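## Task

The shelves have spots, each labelled by a lot number printed on the shelf edge directly beneath it, and several spots can carry the same number. Get one cardboard box from lot 418 and one from lot 414 onto the desk, resting fully on it with nothing drooping over its edge. All remaining cardboard boxes must stay on the shelf they started on. A lot with no box anywhere in the storeroom is simply skipped. The desk must stay roughly in place. The robot must not topple or finish leaning; either one means failure.

## Robot and tools

Robot: a simulated Hello Robot Stretch 3 with a single arm. It has a two-wheeled base (0.33 m long, 0.34 m wide, rounded back) that pivots about a point between the drive wheels 0.05 m behind the front edge. A lift carries the telescoping arm up a mast; the arm reaches out to the robot's right side, so to shift the gripper forward or back you drive the base. The base cannot slide sideways. With the arm in and wrist folded, turning sweeps a 0.28 m radius; an unfolded, level gripper reaches beyond it. Loose objects may occasionally get nudged by something.

Frames (metres): base frame has its origin on the floor midway between the drive wheels, x forward, y left, z up. hand_pose is reported in it, at the point where closed fingertips meet. Odometry frame is the base frame as it was at scene start; base_odometry counts wheel turns only (slip counts as motion), heading in rad, left positive, -3.142 to 3.142.

Tool move: one action per call. Either "base" and/or "joints" (plus optional "speeds", "pace", "contact_limits"), or "servos": "reboot" by itself. "base" takes a single key: {"translate_m": d}, a relative drive of d metres from the current spot, forward positive, -3 to 3; or {"rotate_rad": d}, a relative in-place turn, left positive, -6.4 to 6.4. "joints" is one object keyed by joint name, each value an absolute target: lift_m 0 to 1.1; arm_m 0 to 0.52 (extension); wrist_yaw_rad -1.345 to 4.42 (0 along the arm, positive toward the front); wrist_pitch_rad -1.57 to 0.451 (0 level, negative tips fingers down); wrist_roll_rad -2.911 to 2.918; gripper_m -0.089 to 0.179 (bigger is wider; fingertip gap is 0.007 m smaller near closed, 0.025 m smaller wide open); head_pan_rad -3.953 to 1.73 (0 ahead, positive left, -1.57 along the arm); head_tilt_rad -1.53 to 0.419 (negative down). "pace" is "default" or "max"; "speeds" gives per-motion top speeds up to max (default/max: translate 0.12/0.30 m/s, rotate 0.76/1.90 rad/s, lift 0.11/0.15 m/s, arm 0.14/0.40 m/s). Base is capped at 0.10 m/s and 0.63 rad/s unless lift_m < 0.30, arm_m < 0.03 and wrist_yaw_rad > 2.54. An action is cut at 14 s (time_out). "cameras" picks head_camera, nav_camera, wrist_camera or all. "blocking": false returns within about half a second while motion continues; a later move overrides only what it names. Unknown keys make a call invalid; out-of-range values get it refused, and a refusal or an unrequested stop cancels the reply's later move, wait and finished_scene calls.

"contact_limits" sits beside its own command: arm_m as a motor_effort percentage (1 to 100); lift_m as {"down": v, "up": v} in per cent of force beyond free motion (below about 12 may trip with no contact); translate_m or rotate_rad trip when either wheel's effort reaches the value. Base moves have no contact stop unless given one.

Other tools: wait(seconds 0 to 10) returns state, earlier if running moves finish. stop brakes everything still moving. zoom_image(camera, region [x0,y0,x1,y1] pixels, at most 504 per side) enlarges part of the newest image. finished_scene(scene) ends the current scene; call nothing after it in that reply.

Results: "move" reads done or the worst status. base_status and joint_status: done, moving, off_target (still pushing), stopped, contact_stop (that joint goes slack), time_out, torque_fault (servo off; send servos reboot). on_its_own lists what happened uncommanded; "held at" is a target. motor_effort in percent, peak in brackets; wrist pitch maxes near 45, roll near 72. lidar_m: 12 distances in 30 degree sectors from straight ahead going counter-clockwise (4th left, 7th behind, 10th right), at 0.17 m height; "-" means nothing seen or something closer than 0.15 m. wrist_depth_mm and head_depth_mm: 7x7 median depths in mm. base_tilt in degrees, forward/right positive. turned_by_imu beats turned_by_wheels when they disagree by over 0.15 rad. Head camera images arrive rotated (turn a quarter clockwise to fix), nav camera the other way. The simulation keeps running while you reason.

Gripping: command gripper_m below the box width to hold; at least 0.05 above it, or fully open, to let go. The reading does not prove a grasp.

Caution: before folding the wrist over the base (yaw 3.0) or unfolding, keep lift 0.32 to 0.95, pitch -0.4, roll near 0; folded, lift may go to 0.25. With yaw below -0.4, keep pitch at -0.5 or lower. Pushing on something rigid with the gripper above about 0.45 m, or driving while the gripper is caught on something, can tip the robot; if tilt appears, pull away. Wrist and head never auto-stop. Avoid dropping boxes from height, releasing moving items, slamming or shoving hard into shelves or the desk.

Each tool is called after "Call:" in YAML: its name, and indented under it one key for each argument.

## Session

Call:
move:
  joints: {"head_pan_rad":-1.57,"head_tilt_rad":-0.3}
  cameras: ["all"]

Call:
move:
  joints: {"head_pan_rad":1.4,"head_tilt_rad":-0.3}
  cameras: ["nav_camera","head_camera"]

Call:
move:
  joints: {"head_pan_rad":0,"head_tilt_rad":-0.3}
  cameras: ["nav_camera"]

Call:
move:
  joints: {"head_pan_rad":-3.1,"head_tilt_rad":-0.3}
  cameras: ["nav_camera"]

Scene clock: 1.23 s.
move: done
base_odometry: x=+0.000 y=+0.000 heading=+0.000
turned_by_wheels: +0.000
turned_by_imu: +0.000
base_tilt: forward=-0.3 right=-1.2
lidar_m: 0.73 0.72 0.85 1.53 2.66 1.26 1.01 1.12 1.81 1.62 1.39 0.83
head_depth_mm: 1809 1798 1895 2315 2433 2048 1562 / 1926 2021 2122 2088 2106 2012 1556 / 1853 1983 2136 2251 2289 1974 1543 / 1719 1947 2056 2173 2130 1911 1544 / 1586 1861 1961 1936 1826 1830 1536 / 1499 1728 1893 1995 1918 1837 1523 / 1631 1775 1866 1960 1921 1847 1511
base_status: not commanded
joint_positions: lift_m=+0.374 arm_m=+0.001 wrist_yaw_rad=+3.009 wrist_pitch_rad=-0.462 wrist_roll_rad=+0.000 gripper_m=+0.037 head_pan_rad=-1.607 head_tilt_rad=-0.301
joint_status: all done
measured_speeds: all 0
motor_effort: left_wheel=-0.6(0.7) right_wheel=+0.3(1.1) lift_m=+23.5(23.8) arm_m=-3.6(3.8) wrist_yaw_rad=-1.0(1.1) wrist_pitch_rad=+1.9(2.1) wrist_roll_rad=-0.2(0.3) gripper_m=+0.0(0.8) head_pan_rad=+3.0(5.3) head_tilt_rad=-3.3(8.6)
hand_pose: x=+0.0076 y=+0.0712 z=+0.3774 quat_wxyz=(+0.207, +0.697, +0.116, +0.676) (m; base frame)
wrist_depth_mm: - 138 - - - 855 - / - 151 - - - 969 - / - 167 925 - - 947 - / 832 769 203 807 804 800 762 / 698 675 211 656 652 661 661 / 600 601 126 573 129 577 580 / 523 544 289 354 502 513 511
pictures: head_camera (sideways), nav_camera (sideways), wrist_camera
camera_calibration:
head_camera: T_world_to_cam=[[-0.0373073, 0.247586, -0.968147, 1.27574], [0.995363, -0.0767495, -0.0579833, 0.0690661], [-0.0886606, -0.965821, -0.243574, 0.27316], [0, 0, 0, 1]] pos_world=[0.00306702, -0.0467296, 1.30564]
nav_camera: T_world_to_cam=[[0.00723794, -0.271906, 0.962297, -1.20949], [-0.99967, 0.0217501, 0.0136647, 0.0384444], [-0.0246456, -0.962078, -0.271659, 0.306922], [0, 0, 0, 1]] pos_world=[0.0547502, -0.0344218, 1.24674]
wrist_camera: T_world_to_cam=[[0.994963, -0.0965217, -0.0270514, 0.016197], [-0.0806635, -0.610724, -0.787724, 0.37395], [0.0595115, 0.785938, -0.615434, 0.342021], [0, 0, 0, 1]] pos_world=[-0.00630544, -0.0388635, 0.505499]

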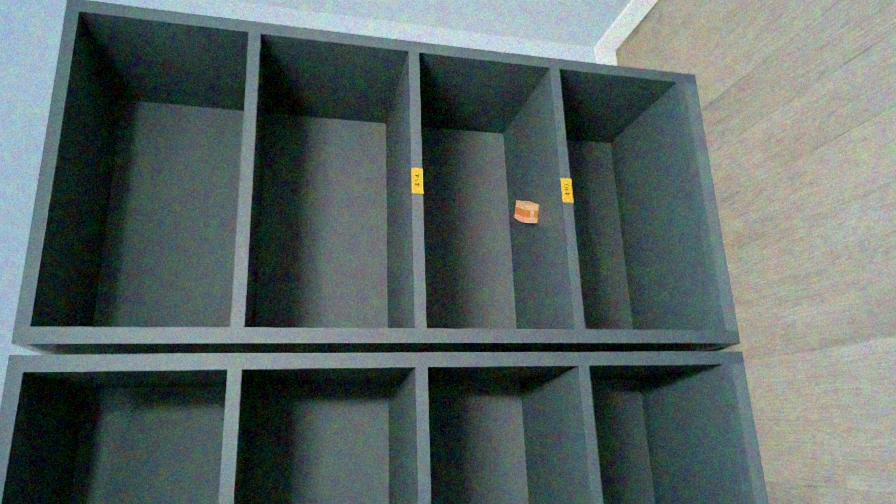

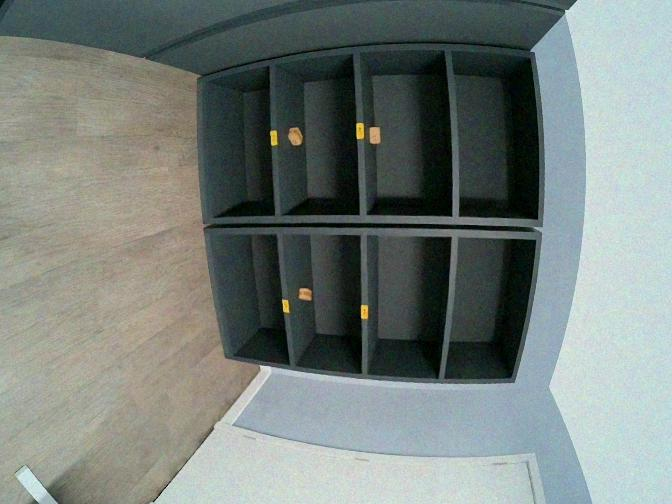

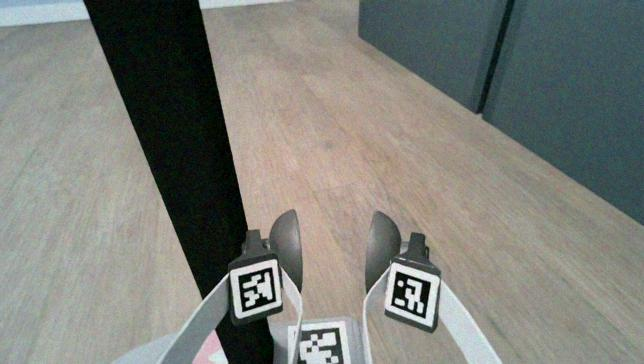

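Scene clock: 4.07 s.
move: done
base_odometry: x=+0.000 y=+0.000 heading=+0.000
turned_by_wheels: +0.000
turned_by_imu: +0.000
base_tilt: forward=-0.4 right=-1.1
lidar_m: 0.72 0.72 0.85 1.54 2.66 1.25 1.01 1.11 1.81 1.62 1.40 0.83
head_depth_mm: 927 939 957 980 995 1022 1041 / 1078 1099 1122 1141 1170 1204 1232 / 1279 1309 1351 1383 1427 1469 1449 / 2446 2576 1711 1750 1808 1844 1538 / 2413 2503 2649 2743 2804 2004 1523 / 2300 2397 2546 2604 2691 1983 1513 / 2192 2309 2410 2504 2592 1969 1521
base_status: not commanded
joint_positions: lift_m=+0.374 arm_m=+0.001 wrist_yaw_rad=+3.009 wrist_pitch_rad=-0.462 wrist_roll_rad=+0.000 gripper_m=+0.037 head_pan_rad=+1.408 head_tilt_rad=-0.301
joint_status: all done
measured_speeds: translate_m=+0.000 rotate_rad=+0.000 lift_m=+0.000 arm_m=+0.000 wrist_yaw_rad=+0.000 wrist_pitch_rad=+0.000 wrist_roll_rad=+0.000 head_pan_rad=-0.024 head_tilt_rad=+0.000
motor_effort: left_wheel=-0.1(1.0) right_wheel=+0.8(1.2) lift_m=+23.8(24.3) arm_m=-6.7(7.2) wrist_yaw_rad=-0.6(2.1) wrist_pitch_rad=+1.9(2.0) wrist_roll_rad=-0.1(0.3) gripper_m=+0.3(0.9) head_pan_rad=-3.3(5.4) head_tilt_rad=+0.3(6.0)
hand_pose: x=+0.0076 y=+0.0712 z=+0.3774 quat_wxyz=(+0.207, +0.697, +0.116, +0.676) (m; base frame)
wrist_depth_mm: - 139 - - - 859 - / - 151 - - - 976 - / - 167 931 - - 940 - / 835 763 204 815 801 798 767 / 700 664 211 666 650 677 668 / 599 601 126 574 129 579 581 / 525 533 287 353 508 509 505
pictures: head_camera (sideways), nav_camera (sideways)
camera_calibration:
head_camera: T_world_to_cam=[[0.00577554, -0.250337, -0.968141, 1.27549], [-0.97772, 0.201742, -0.0579981, 0.0810906], [0.209834, 0.946906, -0.243595, 0.271287], [0, 0, 0, 1]] pos_world=[0.0149921, 0.0460596, 1.30564]
nav_camera: T_world_to_cam=[[0.0271289, 0.270663, 0.962292, -1.2096], [0.988928, -0.147766, 0.0136821, 0.0263331], [0.145897, 0.951266, -0.271674, 0.305926], [0, 0, 0, 1]] pos_world=[-0.0378601, 0.0402676, 1.24674]

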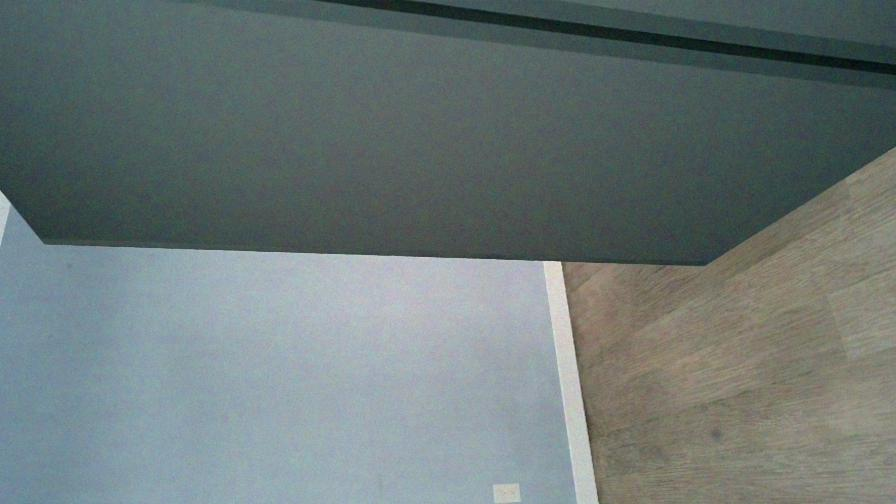

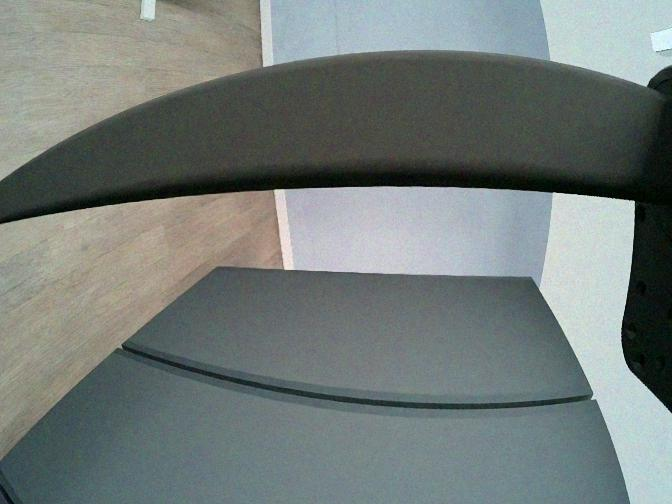

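Scene clock: 5.27 s.
move: done
base_odometry: x=+0.000 y=+0.000 heading=+0.000
turned_by_wheels: +0.000
turned_by_imu: +0.000
base_tilt: forward=-0.2 right=-1.2
lidar_m: 0.73 0.73 0.85 1.53 2.66 1.26 1.01 1.11 1.81 1.63 1.39 0.83
head_depth_mm: 690 727 767 813 869 925 997 / 666 701 742 786 832 885 949 / 646 680 714 756 801 849 906 / 632 666 696 733 783 825 878 / 610 636 668 706 745 789 836 / 591 620 648 680 718 757 802 / 575 601 630 660 694 730 774
base_status: not commanded
joint_positions: lift_m=+0.374 arm_m=+0.001 wrist_yaw_rad=+3.009 wrist_pitch_rad=-0.462 wrist_roll_rad=+0.000 gripper_m=+0.037 head_pan_rad=-0.034 head_tilt_rad=-0.301
joint_status: all done
measured_speeds: all 0
motor_effort: left_wheel=+0.0(0.7) right_wheel=+0.9(1.1) lift_m=+24.2(24.2) arm_m=-7.9(8.0) wrist_yaw_rad=-0.1(1.6) wrist_pitch_rad=+1.8(2.1) wrist_roll_rad=+0.1(0.3) gripper_m=+0.5(1.1) head_pan_rad=+3.3(4.6) head_tilt_rad=+1.7(4.9)
hand_pose: x=+0.0076 y=+0.0712 z=+0.3774 quat_wxyz=(+0.207, +0.697, +0.116, +0.676) (m; base frame)
wrist_depth_mm: - 139 - - - 854 - / - 151 - - - 983 - / - 167 925 - - 932 - / 833 774 204 812 810 806 769 / 700 670 212 661 649 666 665 / 605 595 126 569 129 576 574 / 527 533 288 355 501 507 507
pictures: nav_camera (sideways)
camera_calibration:
nav_camera: T_world_to_cam=[[0.271911, 0.0078639, 0.96229, -1.2111], [-0.0194685, -0.999717, 0.0136709, 0.0324922], [0.962125, -0.0224516, -0.271681, 0.300914], [0, 0, 0, 1]] pos_world=[0.0404273, 0.048763, 1.24674]

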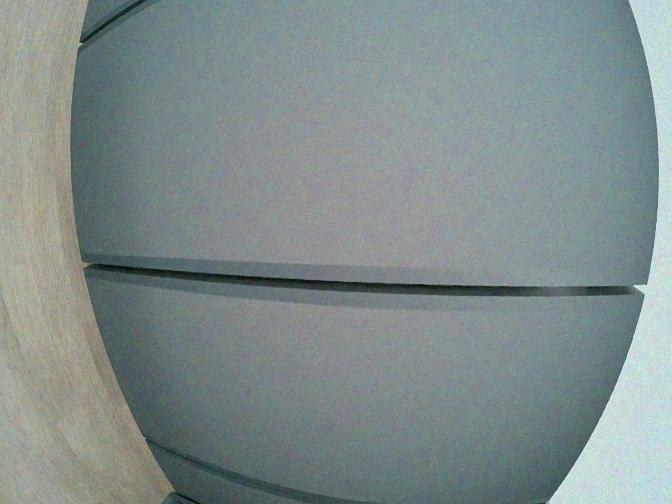

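Scene clock: 8.20 s.
move: done
base_odometry: x=+0.000 y=+0.000 heading=+0.000
turned_by_wheels: +0.000
turned_by_imu: +0.000
base_tilt: forward=-0.4 right=-1.1
lidar_m: 0.72 0.73 0.85 1.53 2.65 1.26 1.01 1.11 1.81 1.62 1.40 0.83
head_depth_mm: 1476 1565 1631 1742 1354 1073 1561 / 1453 1517 1617 1696 1337 1066 1560 / 1420 1481 1560 1650 1321 1003 1497 / 1390 1447 1515 1612 1312 996 1490 / 1344 1422 1483 1554 1302 950 1522 / 1325 1387 1451 1529 1291 936 1428 / 1298 1354 1420 1479 1529 897 1522
base_status: not commanded
joint_positions: lift_m=+0.374 arm_m=+0.001 wrist_yaw_rad=+3.009 wrist_pitch_rad=-0.462 wrist_roll_rad=+0.000 gripper_m=+0.037 head_pan_rad=-3.108 head_tilt_rad=-0.301
joint_status: all done
measured_speeds: translate_m=+0.000 rotate_rad=+0.000 lift_m=+0.000 arm_m=+0.000 wrist_yaw_rad=+0.000 wrist_pitch_rad=+0.000 wrist_roll_rad=+0.000 head_pan_rad=+0.024 head_tilt_rad=+0.000
motor_effort: left_wheel=+0.0(0.8) right_wheel=+0.2(1.1) lift_m=+24.1(24.7) arm_m=-11.9(11.9) wrist_yaw_rad=-0.6(1.4) wrist_pitch_rad=+1.9(2.0) wrist_roll_rad=-0.2(0.3) gripper_m=+0.9(1.1) head_pan_rad=+3.4(5.4) head_tilt_rad=+4.6(4.9)
hand_pose: x=+0.0076 y=+0.0712 z=+0.3774 quat_wxyz=(+0.207, +0.697, +0.116, +0.676) (m; base frame)
wrist_depth_mm: - 139 - - - 852 - / - 150 - - - 959 - / - 167 923 - - 935 - / 846 771 203 819 791 804 763 / 696 671 211 662 663 671 667 / 603 598 126 577 129 581 569 / 525 538 289 354 508 512 511
pictures: nav_camera (sideways)
camera_calibration:
nav_camera: T_world_to_cam=[[-0.270753, -0.0261116, 0.962295, -1.2078], [-0.047828, 0.998762, 0.0136442, 0.0326834], [-0.96146, -0.0423304, -0.271667, 0.312622], [0, 0, 0, 1]] pos_world=[-0.0248786, -0.0509472, 1.24674]

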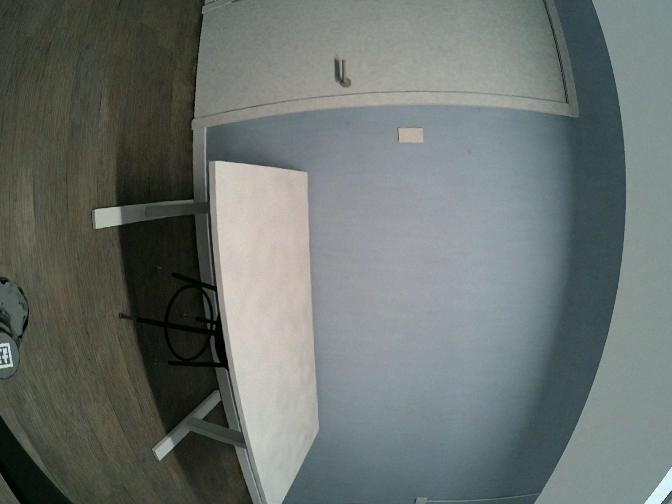

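Call:
move:
  joints: {"head_pan_rad":-1.25,"head_tilt_rad":-0.25}
  cameras: ["head_camera","nav_camera"]

Call:
zoom_image:
  camera: "head_camera"
  region: [350, 100, 650, 260]

Call:
zoom_image:
  camera: "head_camera"
  region: [350, 260, 650, 420]

Call:
move:
  joints: {"head_pan_rad":-1.75,"head_tilt_rad":-0.3}
  cameras: ["head_camera"]

Call:
zoom_image:
  camera: "head_camera"
  region: [350, 0, 650, 250]

Call:
move:
  joints: {"head_pan_rad":-2.6,"head_tilt_rad":-0.4}
  cameras: ["head_camera"]

Call:
move:
  joints: {"head_pan_rad":-3.3,"head_tilt_rad":-0.4}
  cameras: ["head_camera"]

Scene clock: 25.47 s.
move: done
base_odometry: x=+0.000 y=+0.000 heading=+0.000
turned_by_wheels: +0.000
turned_by_imu: +0.000
base_tilt: forward=-0.3 right=-1.2
lidar_m: 0.72 0.72 0.85 1.53 2.66 1.26 1.01 1.11 1.82 1.62 1.39 0.83
head_depth_mm: 1780 1854 1917 1959 1996 2070 1643 / 1798 1481 1559 1592 1666 1891 1649 / 1806 1886 1946 1999 1962 1964 1627 / 1818 1900 1973 2024 2084 2025 1623 / 1840 1916 1975 2040 2072 2017 1602 / 1742 1905 1977 1995 1916 1972 1609 / 1550 1551 1603 1641 1694 1783 1608
base_status: not commanded
joint_positions: lift_m=+0.374 arm_m=+0.001 wrist_yaw_rad=+3.009 wrist_pitch_rad=-0.462 wrist_roll_rad=+0.000 gripper_m=+0.037 head_pan_rad=-1.242 head_tilt_rad=-0.248
joint_status: all done
measured_speeds: translate_m=+0.000 rotate_rad=+0.000 lift_m=+0.000 arm_m=+0.000 wrist_yaw_rad=+0.000 wrist_pitch_rad=+0.000 wrist_roll_rad=+0.000 head_pan_rad=-0.024 head_tilt_rad=+0.000
motor_effort: left_wheel=-0.3(0.8) right_wheel=+1.0(1.2) lift_m=+24.8(25.4) arm_m=-13.0(13.7) wrist_yaw_rad=+0.0(1.5) wrist_pitch_rad=+1.9(2.0) wrist_roll_rad=+0.0(0.4) gripper_m=+0.3(1.0) head_pan_rad=-2.9(5.6) head_tilt_rad=+2.3(8.9)
hand_pose: x=+0.0076 y=+0.0712 z=+0.3774 quat_wxyz=(+0.207, +0.697, +0.116, +0.676) (m; base frame)
wrist_depth_mm: - 139 - - - 862 - / - 150 - - - 967 - / - 167 935 - - 933 - / 842 771 203 806 810 789 767 / 703 668 212 665 659 672 667 / 600 603 126 569 129 584 577 / 532 543 289 353 499 507 512
pictures: head_camera (sideways), nav_camera (sideways)
camera_calibration:
head_camera: T_world_to_cam=[[-0.106481, 0.168877, -0.979869, 1.29156], [0.958198, 0.28062, -0.0557624, 0.0663561], [0.265554, -0.944846, -0.191698, 0.203408], [0, 0, 0, 1]] pos_world=[0.0199289, -0.0445466, 1.30825]
nav_camera: T_world_to_cam=[[0.0871248, -0.202584, 0.975381, -1.2271], [-0.941865, -0.335683, 0.0144104, 0.0371107], [0.3245, -0.919933, -0.220053, 0.237639], [0, 0, 0, 1]] pos_world=[0.0647502, -0.0175219, 1.24865]

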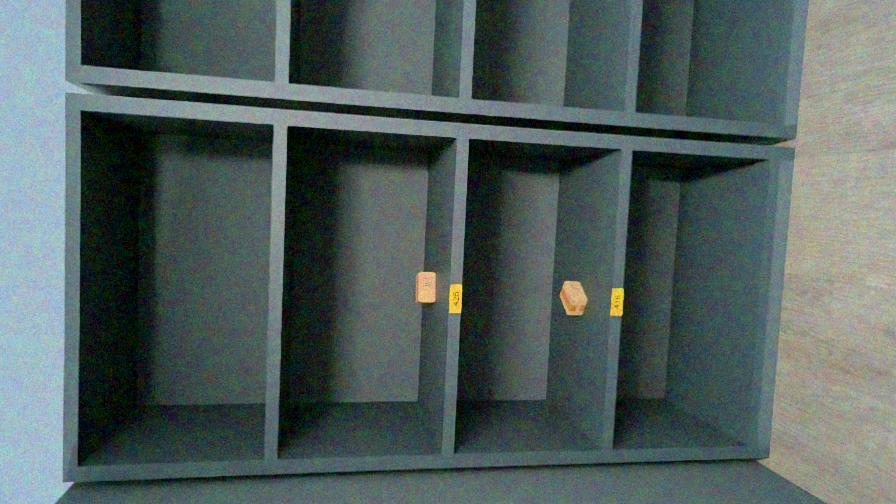

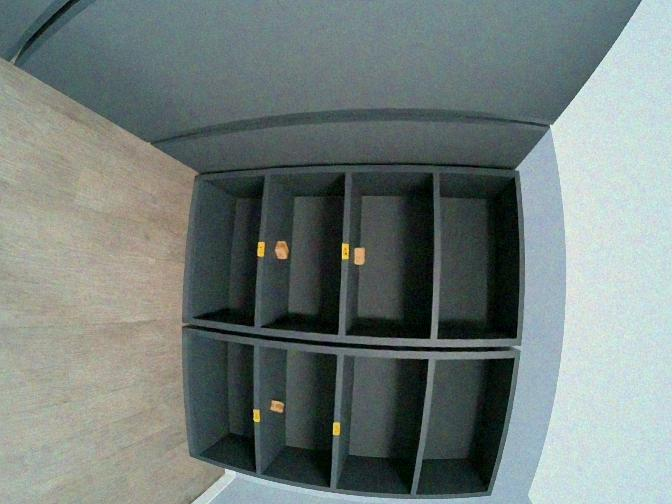

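Scaled by 1.680 from the camera's 896x504 image, which has a finer 1280x720 frame.

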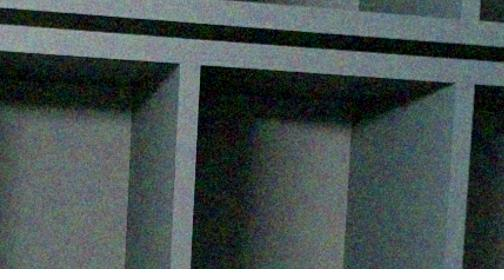

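Scaled by 1.680 from the camera's 896x504 image, which has a finer 1280x720 frame.

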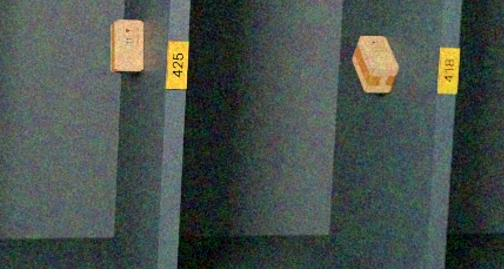

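Scene clock: 26.33 s.
move: done
base_odometry: x=+0.000 y=+0.000 heading=+0.000
turned_by_wheels: +0.000
turned_by_imu: +0.000
base_tilt: forward=-0.3 right=-1.2
lidar_m: 0.72 0.73 0.85 1.53 2.65 1.25 1.01 1.11 1.82 1.63 1.40 0.83
head_depth_mm: 1982 2008 2024 2093 2120 2021 1575 / 2146 2221 2336 2402 2475 2035 1561 / 2005 1939 1989 2053 2177 2041 1556 / 1937 2061 2170 2292 2292 1977 1546 / 1847 1968 2076 2185 2145 1928 1535 / 1726 1853 1967 2062 1972 1832 1528 / 1388 1420 1530 1575 1673 1783 1530
base_status: not commanded
joint_positions: lift_m=+0.374 arm_m=+0.001 wrist_yaw_rad=+3.009 wrist_pitch_rad=-0.462 wrist_roll_rad=+0.000 gripper_m=+0.037 head_pan_rad=-1.762 head_tilt_rad=-0.297
joint_status: all done
measured_speeds: all 0
motor_effort: left_wheel=-0.1(0.7) right_wheel=+0.5(1.3) lift_m=+25.1(25.5) arm_m=-13.3(13.5) wrist_yaw_rad=-0.9(1.7) wrist_pitch_rad=+1.9(2.1) wrist_roll_rad=-0.2(0.3) gripper_m=+0.2(0.8) head_pan_rad=-1.2(5.7) head_tilt_rad=-3.6(6.6)
hand_pose: x=+0.0076 y=+0.0712 z=+0.3774 quat_wxyz=(+0.207, +0.697, +0.116, +0.676) (m; base frame)
wrist_depth_mm: - 139 - - - 860 - / - 150 - - - 982 - / - 167 934 - - 932 - / 838 758 203 823 800 810 766 / 696 668 211 675 651 674 678 / 595 590 126 569 129 582 582 / 529 533 289 354 500 509 511
pictures: head_camera (sideways)
camera_calibration:
head_camera: T_world_to_cam=[[0.000642553, 0.246268, -0.969202, 1.27688], [0.971418, -0.230218, -0.0578529, 0.0690675], [-0.237375, -0.941463, -0.239377, 0.268601], [0, 0, 0, 1]] pos_world=[-0.0041549, -0.0456774, 1.30585]

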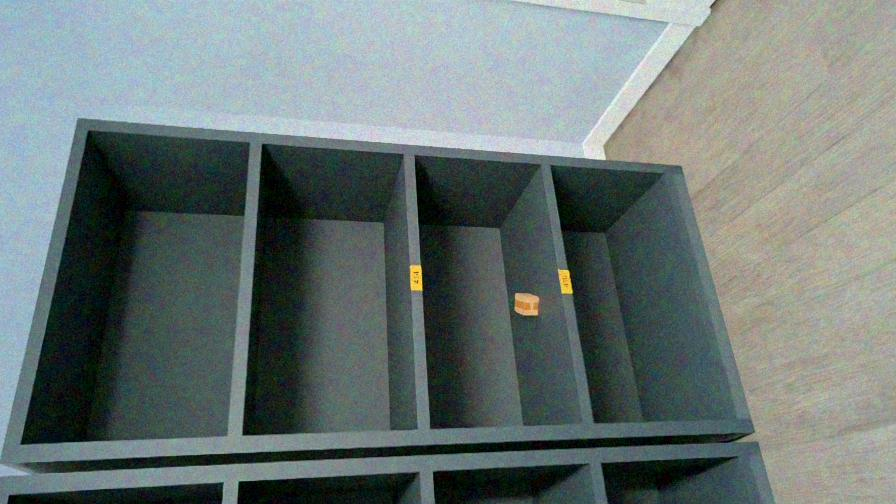

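Scaled by 1.680 from the camera's 896x504 image, which has a finer 1280x720 frame.

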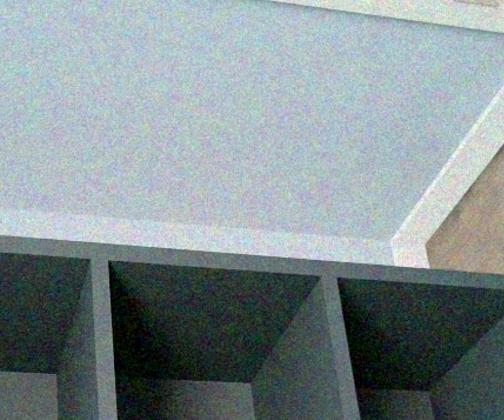

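Scene clock: 27.33 s.
move: done
base_odometry: x=+0.000 y=+0.000 heading=+0.000
turned_by_wheels: +0.000
turned_by_imu: +0.000
base_tilt: forward=-0.3 right=-1.1
lidar_m: 0.72 0.73 0.85 1.53 2.66 1.26 1.01 1.11 1.82 1.63 1.39 0.83
head_depth_mm: 1270 1341 1426 1503 1111 922 1421 / 1299 1371 1467 1531 1098 1296 1376 / 1335 1418 1517 1594 1097 1648 1369 / 1360 1442 1549 1654 1779 1774 1399 / 1396 1480 1581 1693 1847 1756 1398 / 1430 1526 1644 1769 1888 1748 1392 / 1469 1569 1692 1831 1987 1734 1379
base_status: not commanded
joint_positions: lift_m=+0.374 arm_m=+0.001 wrist_yaw_rad=+3.009 wrist_pitch_rad=-0.462 wrist_roll_rad=+0.000 gripper_m=+0.037 head_pan_rad=-2.627 head_tilt_rad=-0.402
joint_status: all done
measured_speeds: all 0
motor_effort: left_wheel=+0.2(0.5) right_wheel=+0.1(0.9) lift_m=+24.6(25.6) arm_m=-12.4(13.4) wrist_yaw_rad=-0.3(1.6) wrist_pitch_rad=+1.9(2.0) wrist_roll_rad=+0.0(0.5) gripper_m=+0.5(0.8) head_pan_rad=+1.5(5.7) head_tilt_rad=-3.0(6.5)
hand_pose: x=+0.0076 y=+0.0712 z=+0.3774 quat_wxyz=(+0.207, +0.697, +0.116, +0.676) (m; base frame)
wrist_depth_mm: - 138 - - - 866 - / - 151 - - - 975 - / - 167 917 - - 944 - / 835 781 204 800 801 804 761 / 701 676 212 655 655 674 660 / 601 597 126 573 128 582 575 / 527 536 287 354 501 509 506
pictures: head_camera (sideways)
camera_calibration:
head_camera: T_world_to_cam=[[0.274944, 0.20871, -0.938534, 1.23522], [0.460914, -0.885287, -0.0618445, 0.0773045], [-0.84378, -0.41558, -0.339601, 0.402758], [0, 0, 0, 1]] pos_world=[-0.0354085, -0.021989, 1.30086]

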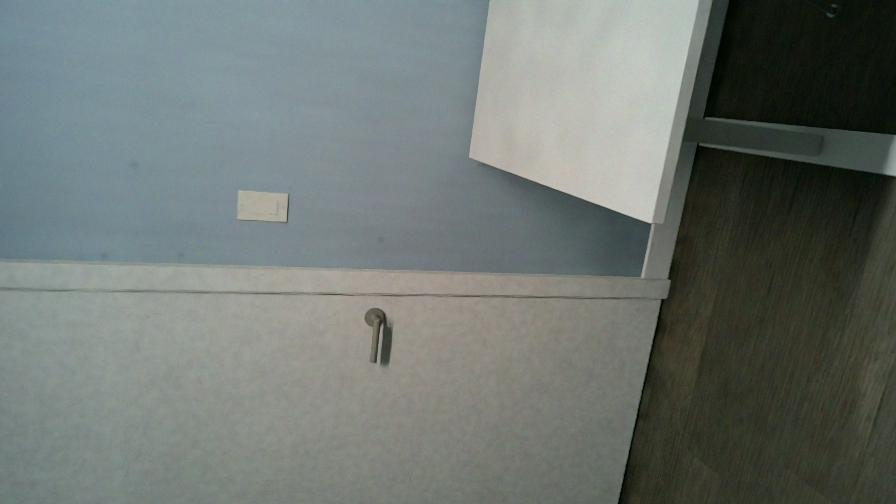

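Scene clock: 28.27 s.
move: done
base_odometry: x=+0.000 y=+0.000 heading=+0.000
turned_by_wheels: +0.000
turned_by_imu: +0.000
base_tilt: forward=-0.3 right=-1.3
lidar_m: 0.72 0.73 0.86 1.53 2.66 1.25 1.01 1.11 1.81 1.63 1.39 0.83
head_depth_mm: 1681 1805 1976 1768 1331 1766 1425 / 1601 1725 1869 1742 1229 1787 1430 / 1513 1621 1742 1712 1218 1719 1412 / 1446 1540 1654 1692 1142 1711 1360 / 1383 1470 1569 1621 1075 1697 1393 / 1340 1412 1505 1551 1072 1686 1388 / 1271 1356 1435 1499 1066 1568 1347
base_status: not commanded
joint_positions: lift_m=+0.374 arm_m=+0.001 wrist_yaw_rad=+3.009 wrist_pitch_rad=-0.462 wrist_roll_rad=+0.000 gripper_m=+0.037 head_pan_rad=-3.326 head_tilt_rad=-0.402
joint_status: all done
measured_speeds: all 0
motor_effort: left_wheel=-0.3(0.8) right_wheel=+0.1(1.2) lift_m=+25.3(25.7) arm_m=-12.7(13.6) wrist_yaw_rad=+0.3(1.2) wrist_pitch_rad=+1.9(2.0) wrist_roll_rad=+0.0(0.3) gripper_m=+0.8(1.0) head_pan_rad=+1.2(5.0) head_tilt_rad=-1.8(6.5)
hand_pose: x=+0.0076 y=+0.0712 z=+0.3774 quat_wxyz=(+0.207, +0.697, +0.116, +0.676) (m; base frame)
wrist_depth_mm: - 139 - - - 858 - / - 150 - - - 979 - / - 167 938 - - 947 - / 839 774 203 829 803 789 767 / 694 674 210 664 652 672 672 / 602 597 126 580 129 583 575 / 526 536 287 352 500 514 508
pictures: head_camera (sideways)
camera_calibration:
head_camera: T_world_to_cam=[[0.344718, -0.0173341, -0.938546, 1.23484], [-0.217328, -0.974138, -0.0618306, 0.081474], [-0.913202, 0.225286, -0.33957, 0.403058], [0, 0, 0, 1]] pos_world=[-0.0398904, 0.00996831, 1.30086]

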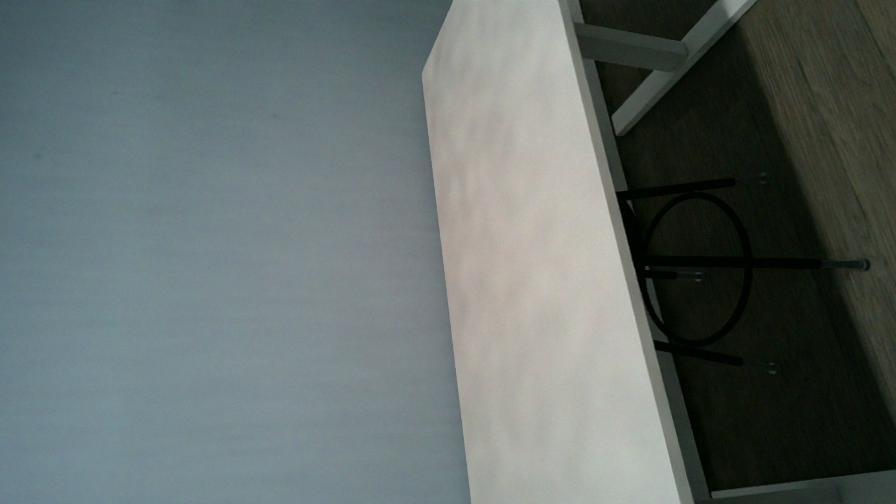

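Call:
move:
  joints: {"head_pan_rad":-1.75,"head_tilt_rad":-0.3}
  cameras: ["head_camera"]

Call:
zoom_image:
  camera: "head_camera"
  region: [390, 230, 600, 340]

Call:
zoom_image:
  camera: "head_camera"
  region: [530, 250, 610, 310]

Scene clock: 41.87 s.
move: done
base_odometry: x=+0.000 y=+0.000 heading=+0.000
turned_by_wheels: +0.000
turned_by_imu: +0.000
base_tilt: forward=-0.3 right=-1.2
lidar_m: 0.73 0.73 0.85 1.53 2.65 1.26 1.01 1.11 1.81 1.63 1.39 0.83
head_depth_mm: 2013 2044 2088 2141 2166 2032 1561 / 2138 2241 2328 2399 2518 2032 1564 / 1982 1996 2068 2058 2112 2008 1545 / 1855 2043 2164 2269 2304 1971 1548 / 1722 1940 2065 2165 2135 1912 1528 / 1742 1848 1956 2036 1812 1831 1531 / 1410 1427 1630 1694 1694 1790 1516
base_status: not commanded
joint_positions: lift_m=+0.374 arm_m=+0.001 wrist_yaw_rad=+3.009 wrist_pitch_rad=-0.462 wrist_roll_rad=+0.000 gripper_m=+0.037 head_pan_rad=-1.742 head_tilt_rad=-0.300
joint_status: all done
measured_speeds: translate_m=+0.000 rotate_rad=+0.000 lift_m=+0.000 arm_m=+0.000 wrist_yaw_rad=+0.000 wrist_pitch_rad=+0.000 wrist_roll_rad=+0.000 head_pan_rad=-0.024 head_tilt_rad=+0.000
motor_effort: left_wheel=-0.4(0.6) right_wheel=+0.2(1.0) lift_m=+26.1(26.6) arm_m=-12.8(13.3) wrist_yaw_rad=-1.0(2.1) wrist_pitch_rad=+1.9(2.1) wrist_roll_rad=-0.2(0.3) gripper_m=+0.3(0.9) head_pan_rad=-3.1(5.7) head_tilt_rad=+5.6(9.2)
hand_pose: x=+0.0076 y=+0.0712 z=+0.3774 quat_wxyz=(+0.207, +0.697, +0.116, +0.676) (m; base frame)
wrist_depth_mm: - 139 - - - 860 - / - 151 - - - 959 - / - 167 927 - - 955 - / 837 760 203 818 811 791 766 / 697 674 211 660 650 673 667 / 605 595 126 574 129 578 576 / 525 537 288 356 498 518 508
pictures: head_camera (sideways)
camera_calibration:
head_camera: T_world_to_cam=[[-0.00393833, 0.249184, -0.968448, 1.27599], [0.976, -0.209912, -0.0579799, 0.0691913], [-0.217737, -0.945433, -0.242377, 0.272326], [0, 0, 0, 1]] pos_world=[-0.00321004, -0.0459649, 1.30574]

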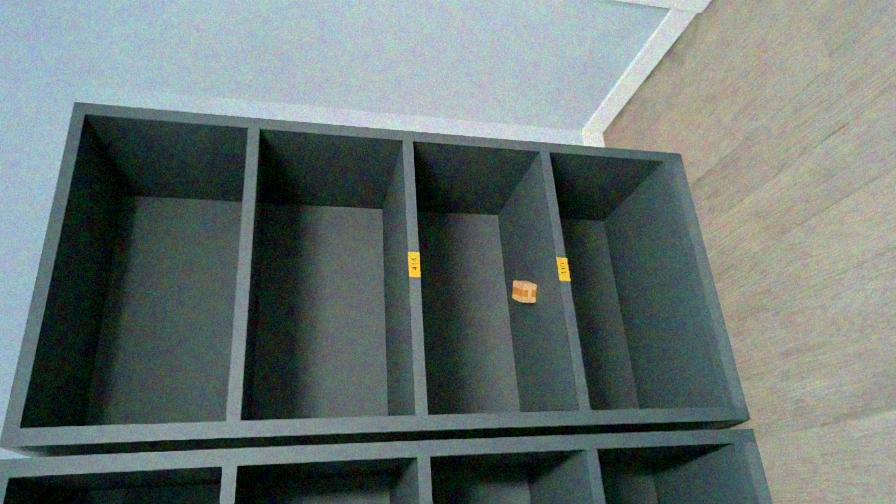

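Scaled by 2.400 from the camera's 896x504 image, which has a finer 1280x720 frame.

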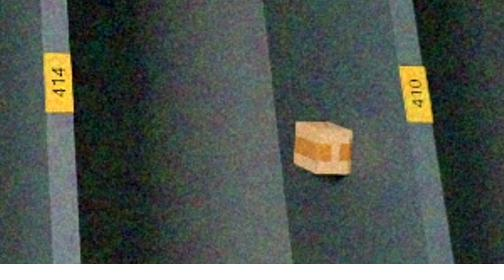

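Scaled by 6.300 from the camera's 896x504 image, which has a finer 1280x720 frame.

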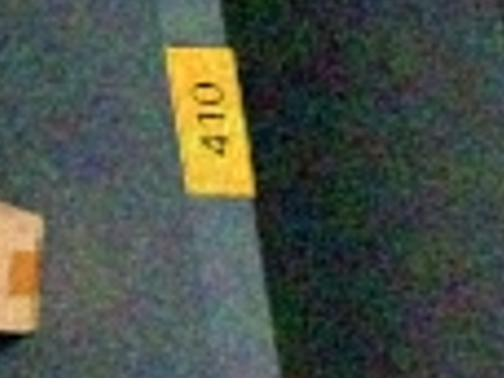

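Call:
move:
  base: {"rotate_rad":-1.365}
  joints: {"lift_m":0.29}
  pace: "max"

Call:
move:
  base: {"translate_m":0.85}
  joints: {"head_pan_rad":-1.57,"head_tilt_rad":-0.6}
  pace: "max"

Call:
move:
  base: {"rotate_rad":1.571}
  joints: {"lift_m":0.68}
  pace: "max"
  cameras: ["head_camera"]

Call:
move:
  joints: {"wrist_yaw_rad":0,"wrist_pitch_rad":-0.3,"gripper_m":0.179}
  pace: "max"
  cameras: ["head_camera","wrist_camera"]

Scene clock: 103.17 s.
move: done
base_odometry: x=+0.000 y=+0.000 heading=-1.365
turned_by_wheels: -1.365
turned_by_imu: -1.338
base_tilt: forward=-0.3 right=-1.2
lidar_m: 1.63 1.04 0.76 0.72 0.75 1.03 2.66 1.64 1.01 1.11 1.60 1.96
head_depth_mm: 1474 1540 1628 1718 1350 1075 1512 / 1445 1516 1591 1680 1343 1060 1461 / 1410 1469 1550 1631 1332 1003 1547 / 1379 1454 1506 1586 1316 995 1501 / 1346 1408 1478 1561 1312 948 1531 / 1315 1377 1449 1515 1298 940 1430 / 1292 1351 1413 1492 1542 934 1522
base_status: done
joint_positions: lift_m=+0.290 arm_m=+0.001 wrist_yaw_rad=+3.009 wrist_pitch_rad=-0.463 wrist_roll_rad=+0.000 gripper_m=+0.037 head_pan_rad=-1.750 head_tilt_rad=-0.300
joint_status: all done
measured_speeds: all 0
motor_effort: left_wheel=+6.0(14.4) right_wheel=-8.3(14.5) lift_m=+30.5(31.3) arm_m=-12.2(13.5) wrist_yaw_rad=-0.4(1.5) wrist_pitch_rad=+2.1(2.2) wrist_roll_rad=-0.1(0.3) gripper_m=+0.4(1.0) head_pan_rad=-2.9(3.6) head_tilt_rad=+5.0(6.0)
hand_pose: x=+0.0076 y=+0.0711 z=+0.2927 quat_wxyz=(+0.208, +0.697, +0.117, +0.676) (m; base frame)
wrist_depth_mm: - 139 - - - - - / - 151 161 - - - - / 780 167 181 793 815 828 813 / 692 646 203 681 667 668 653 / 581 574 212 548 546 558 563 / 500 502 126 295 128 486 482 / 271 279 263 268 411 430 424
pictures: none

Scene clock: 107.33 s.
move: done
base_odometry: x=+0.174 y=-0.832 heading=-1.365
turned_by_wheels: +0.000
turned_by_imu: +0.000
base_tilt: forward=-0.3 right=-1.2
lidar_m: 0.79 1.02 0.77 0.74 0.76 1.03 3.46 1.57 1.38 1.53 1.35 0.81
head_depth_mm: 1282 1415 1571 1770 1875 1496 1250 / 1263 1389 1555 1774 1865 1484 1237 / 1270 1390 1542 1744 1847 1484 1238 / 1262 1382 1544 1734 1831 1473 1227 / 1262 1374 1550 1725 1828 1465 1224 / 1267 1393 1523 1722 1811 1453 1218 / 1257 1383 1523 1731 1808 1452 1214
base_status: done
joint_positions: lift_m=+0.290 arm_m=+0.001 wrist_yaw_rad=+3.009 wrist_pitch_rad=-0.463 wrist_roll_rad=+0.000 gripper_m=+0.037 head_pan_rad=-1.570 head_tilt_rad=-0.600
joint_status: all done
measured_speeds: all 0
motor_effort: left_wheel=+4.3(15.4) right_wheel=+3.2(10.7) lift_m=+25.9(30.7) arm_m=-10.5(13.0) wrist_yaw_rad=-1.2(1.9) wrist_pitch_rad=+2.1(2.2) wrist_roll_rad=-0.1(0.4) gripper_m=+0.0(1.1) head_pan_rad=+3.5(4.1) head_tilt_rad=-4.4(6.1)
hand_pose: x=+0.0076 y=+0.0711 z=+0.2927 quat_wxyz=(+0.208, +0.697, +0.117, +0.676) (m; base frame)
wrist_depth_mm: - 138 - - 747 - - / - 150 161 - 821 - - / 795 166 182 792 816 812 798 / 698 642 203 671 672 667 661 / 580 577 211 551 540 564 547 / 492 497 126 296 129 486 480 / 273 277 261 267 409 428 421
pictures: none

Scene clock: 110.73 s.
move: done
base_odometry: x=+0.174 y=-0.832 heading=+0.206
turned_by_wheels: +1.571
turned_by_imu: +1.545
base_tilt: forward=-0.2 right=-1.3
lidar_m: 0.73 0.76 1.02 3.47 1.93 1.37 1.53 1.34 0.81 0.79 1.03 0.77
head_depth_mm: 645 709 859 1364 1151 1414 1253 / 648 708 775 899 1051 1400 1245 / 984 1077 835 1032 1045 1184 1232 / 1005 1101 886 1326 1127 1381 1231 / 1000 1098 936 1329 1115 1373 1224 / 995 1097 922 1325 1105 1369 1212 / 992 1092 908 1319 1102 1367 1211
base_status: done
joint_positions: lift_m=+0.680 arm_m=+0.001 wrist_yaw_rad=+3.009 wrist_pitch_rad=-0.463 wrist_roll_rad=+0.000 gripper_m=+0.037 head_pan_rad=-1.570 head_tilt_rad=-0.600
joint_status: all done
measured_speeds: all 0
motor_effort: left_wheel=-6.9(13.6) right_wheel=+7.8(13.3) lift_m=+27.6(33.7) arm_m=-11.8(13.5) wrist_yaw_rad=-2.1(2.1) wrist_pitch_rad=+2.2(2.3) wrist_roll_rad=+0.1(0.3) gripper_m=+0.2(0.9) head_pan_rad=+2.9(3.8) head_tilt_rad=-4.1(5.3)
hand_pose: x=+0.0076 y=+0.0710 z=+0.6826 quat_wxyz=(+0.208, +0.697, +0.117, +0.676) (m; base frame)
wrist_depth_mm: - 139 - - - - - / - 150 - - - - - / - 167 - - - - - / - - 203 - - - - / - - 212 - - - - / 955 960 126 920 129 936 899 / 836 824 287 826 811 816 819
pictures: head_camera (sideways)
camera_calibration:
head_camera: T_world_to_cam=[[-0.0467373, 0.520199, -0.852765, 1.12526], [0.997505, -0.0209192, -0.0674311, 0.0812865], [-0.0529168, -0.853789, -0.517924, 0.629912], [0, 0, 0, 1]] pos_world=[0.00484081, -0.0458478, 1.29131]

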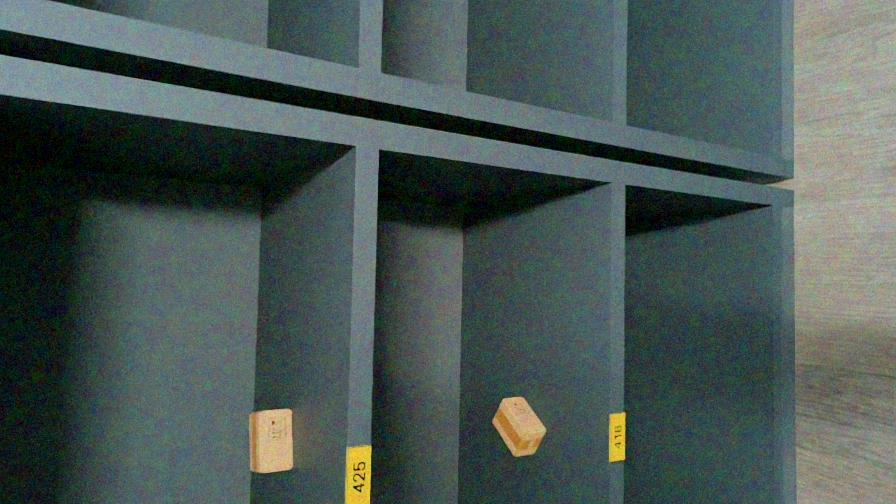

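Scene clock: 112.70 s.
move: done
base_odometry: x=+0.174 y=-0.832 heading=+0.206
turned_by_wheels: +0.000
turned_by_imu: +0.000
base_tilt: forward=-0.3 right=-1.1
lidar_m: 0.73 0.76 1.01 3.48 1.93 1.37 1.53 1.34 0.81 0.79 1.02 0.77
head_depth_mm: 644 707 856 1358 1153 1410 1253 / 647 707 777 898 1051 1397 1238 / 981 1079 836 1031 1044 1184 1207 / 1001 1105 879 1328 1126 1387 1228 / 999 1100 935 1331 1114 1379 1193 / 998 1093 921 1324 1114 1363 1216 / 998 1097 910 1313 1101 1364 1206
base_status: not commanded
joint_positions: lift_m=+0.680 arm_m=+0.001 wrist_yaw_rad=+0.003 wrist_pitch_rad=-0.321 wrist_roll_rad=+0.000 gripper_m=+0.179 head_pan_rad=-1.570 head_tilt_rad=-0.600
joint_status: all done
measured_speeds: all 0
motor_effort: left_wheel=-6.8(7.3) right_wheel=+8.4(8.4) lift_m=+23.9(28.3) arm_m=-10.6(12.5) wrist_yaw_rad=-2.6(7.7) wrist_pitch_rad=+3.5(6.6) wrist_roll_rad=-0.1(0.3) gripper_m=+0.8(84.0) head_pan_rad=+3.0(3.9) head_tilt_rad=-3.1(4.4)
hand_pose: x=-0.0208 y=-0.3811 z=+0.7149 quat_wxyz=(+0.698, +0.114, -0.697, -0.112) (m; base frame)
wrist_depth_mm: 887 - - - 854 - - / - - - - 853 - - / - - 776 - 569 - - / - - - - 602 - - / - - - - 687 - - / - 140 - - 746 - - / - - - - 827 - 105
pictures: head_camera (sideways), wrist_camera
camera_calibration:
head_camera: T_world_to_cam=[[-0.0467373, 0.520199, -0.852765, 1.12526], [0.997505, -0.0209192, -0.0674311, 0.0812865], [-0.0529168, -0.853789, -0.517924, 0.629912], [0, 0, 0, 1]] pos_world=[0.00484081, -0.0458478, 1.29131]
wrist_camera: T_world_to_cam=[[-0.998869, -0.0422894, -0.0217391, -0.0147159], [-0.00230314, 0.499678, -0.866208, 0.842165], [0.047494, -0.865178, -0.49921, 0.194335], [0, 0, 0, 1]] pos_world=[-0.0219894, -0.2533, 0.826185]

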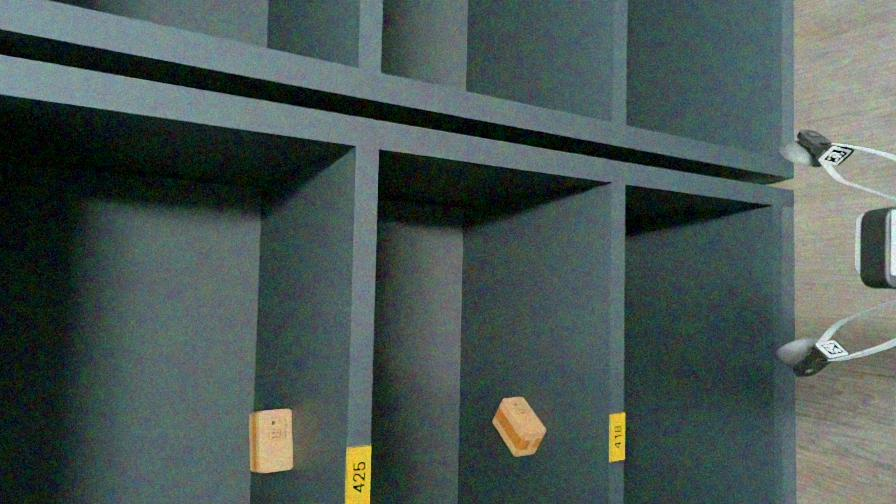

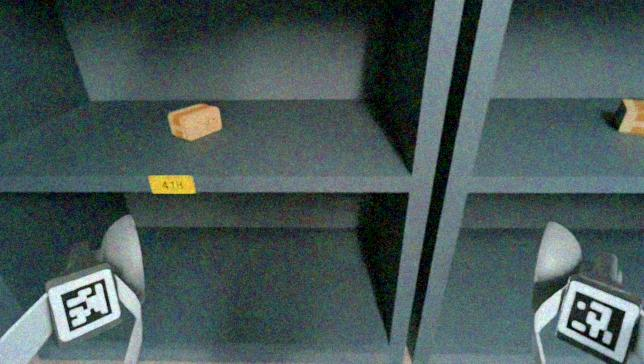

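Call:
move:
  base: {"rotate_rad":-0.52}
  pace: "max"

Call:
move:
  base: {"translate_m":0.345}
  pace: "max"

Call:
move:
  base: {"rotate_rad":0.52}
  pace: "max"
  cameras: ["head_camera","wrist_camera"]

Scene clock: 142.80 s.
move: done
base_odometry: x=+0.174 y=-0.832 heading=-0.314
turned_by_wheels: -0.520
turned_by_imu: -0.511
base_tilt: forward=-0.2 right=-1.3
lidar_m: 0.77 0.73 0.76 1.02 3.50 1.57 1.37 1.53 1.34 0.81 0.79 1.02
head_depth_mm: 1196 1252 1302 1424 1760 1496 1254 / 1302 1392 1462 1483 1666 1489 1244 / 1246 1364 1151 1466 1687 1472 1205 / 1175 1278 1121 1449 1562 1429 1223 / 1107 1207 1019 1417 1205 1373 1193 / 1044 1129 811 918 1006 1159 1209 / 628 681 756 897 1025 1323 1184
base_status: done
joint_positions: lift_m=+0.680 arm_m=+0.001 wrist_yaw_rad=+0.003 wrist_pitch_rad=-0.321 wrist_roll_rad=+0.000 gripper_m=+0.179 head_pan_rad=-1.570 head_tilt_rad=-0.600
joint_status: not commanded
measured_speeds: all 0
motor_effort: left_wheel=+8.5(13.1) right_wheel=-9.7(13.4) lift_m=+24.7(24.9) arm_m=-6.8(7.9) wrist_yaw_rad=-2.9(4.2) wrist_pitch_rad=+3.4(3.6) wrist_roll_rad=-0.3(0.3) gripper_m=+0.6(1.0) head_pan_rad=+2.8(3.5) head_tilt_rad=-2.5(4.0)
hand_pose: x=-0.0209 y=-0.3811 z=+0.7150 quat_wxyz=(+0.698, +0.114, -0.697, -0.112) (m; base frame)
wrist_depth_mm: - 490 - - - - - / - 513 - - - - - / - 548 - - - - - / - 579 - - - - - / - - - - - - - / - 140 770 - - - - / - - 839 906 918 877 105
pictures: none

Scene clock: 147.20 s.
move: done
base_odometry: x=+0.502 y=-0.938 heading=-0.313
turned_by_wheels: +0.000
turned_by_imu: +0.000
base_tilt: forward=-0.4 right=-1.2
lidar_m: 0.46 0.44 0.46 0.62 1.62 2.63 1.71 1.82 1.52 0.75 1.05 0.64
head_depth_mm: 1215 1352 1086 1494 1643 1488 1250 / 634 722 865 1474 1236 1442 1244 / 622 684 753 856 1001 1320 1208 / 725 786 818 940 1011 1204 1207 / 862 957 872 1169 1078 1274 1160 / 894 977 860 1203 1070 936 1141 / 849 923 845 662 1063 879 1136
base_status: done
joint_positions: lift_m=+0.680 arm_m=+0.001 wrist_yaw_rad=+0.003 wrist_pitch_rad=-0.321 wrist_roll_rad=+0.000 gripper_m=+0.179 head_pan_rad=-1.570 head_tilt_rad=-0.600
joint_status: not commanded
measured_speeds: all 0
motor_effort: left_wheel=+7.0(13.3) right_wheel=+1.7(10.4) lift_m=+25.6(26.0) arm_m=-8.9(8.9) wrist_yaw_rad=-2.4(3.9) wrist_pitch_rad=+3.4(3.6) wrist_roll_rad=-0.1(0.3) gripper_m=+0.8(1.2) head_pan_rad=+2.2(3.4) head_tilt_rad=-2.7(3.9)
hand_pose: x=-0.0209 y=-0.3811 z=+0.7150 quat_wxyz=(+0.698, +0.114, -0.697, -0.112) (m; base frame)
wrist_depth_mm: - - - - 473 - - / - - - - 537 - - / - - - 764 - - - / 507 - - - 633 - - / - 142 - - - - - / - 139 - 988 774 - - / - - - - 870 889 105
pictures: none

Scene clock: 149.00 s.
move: done
base_odometry: x=+0.502 y=-0.938 heading=+0.206
turned_by_wheels: +0.520
turned_by_imu: +0.511
base_tilt: forward=-0.3 right=-1.3
lidar_m: 0.44 0.46 0.61 1.57 1.88 1.71 1.82 1.52 0.75 1.05 0.65 0.47
head_depth_mm: 861 948 920 710 1075 975 1129 / 860 947 911 701 1104 964 1164 / 857 944 894 691 1096 959 1147 / 855 941 804 684 1053 949 1158 / 848 936 868 1170 1077 945 1125 / 850 933 858 1166 1067 938 1146 / 847 930 848 1074 1064 929 1117
base_status: done
joint_positions: lift_m=+0.680 arm_m=+0.001 wrist_yaw_rad=+0.002 wrist_pitch_rad=-0.321 wrist_roll_rad=+0.000 gripper_m=+0.179 head_pan_rad=-1.570 head_tilt_rad=-0.600
joint_status: not commanded
measured_speeds: all 0
motor_effort: left_wheel=-9.2(13.4) right_wheel=+8.8(11.9) lift_m=+26.2(26.5) arm_m=-9.8(10.3) wrist_yaw_rad=-3.1(4.0) wrist_pitch_rad=+3.5(3.6) wrist_roll_rad=-0.1(0.3) gripper_m=+0.6(1.1) head_pan_rad=+2.5(3.0) head_tilt_rad=-2.4(2.9)
hand_pose: x=-0.0209 y=-0.3811 z=+0.7150 quat_wxyz=(+0.698, +0.114, -0.697, -0.113) (m; base frame)
wrist_depth_mm: - 727 - - - 696 - / - 774 - - - 753 - / - - - - - 771 - / - - - - - - 571 / - 142 - - - - - / - 126 - - - 952 - / - - - - - - 105
pictures: head_camera (sideways), wrist_camera
camera_calibration:
head_camera: T_world_to_cam=[[-0.0467373, 0.520199, -0.852765, 1.12526], [0.997505, -0.0209192, -0.0674311, 0.0812865], [-0.0529168, -0.853789, -0.517924, 0.629912], [0, 0, 0, 1]] pos_world=[0.00484081, -0.0458478, 1.29131]
wrist_camera: T_world_to_cam=[[-0.998903, -0.0414854, -0.0217378, -0.0145133], [-0.00189653, 0.499578, -0.866267, 0.842197], [0.0467971, -0.865275, -0.499109, 0.194211], [0, 0, 0, 1]] pos_world=[-0.0219887, -0.2533, 0.826185]

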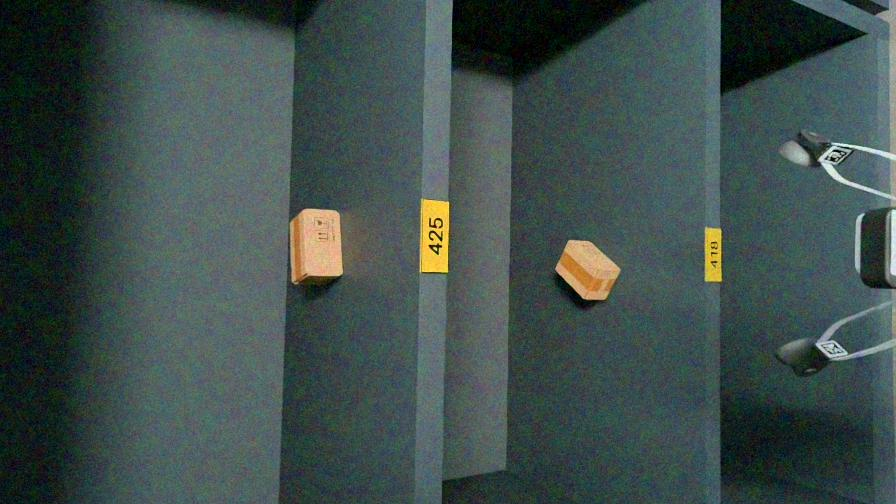

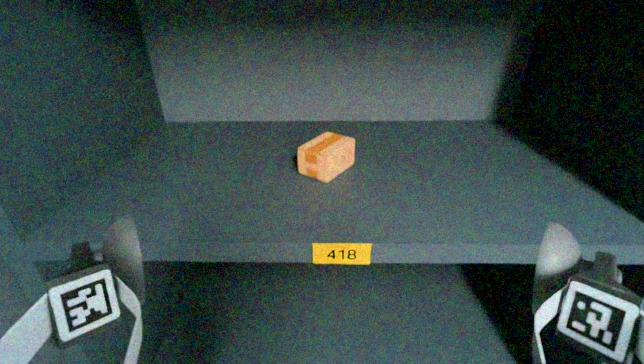

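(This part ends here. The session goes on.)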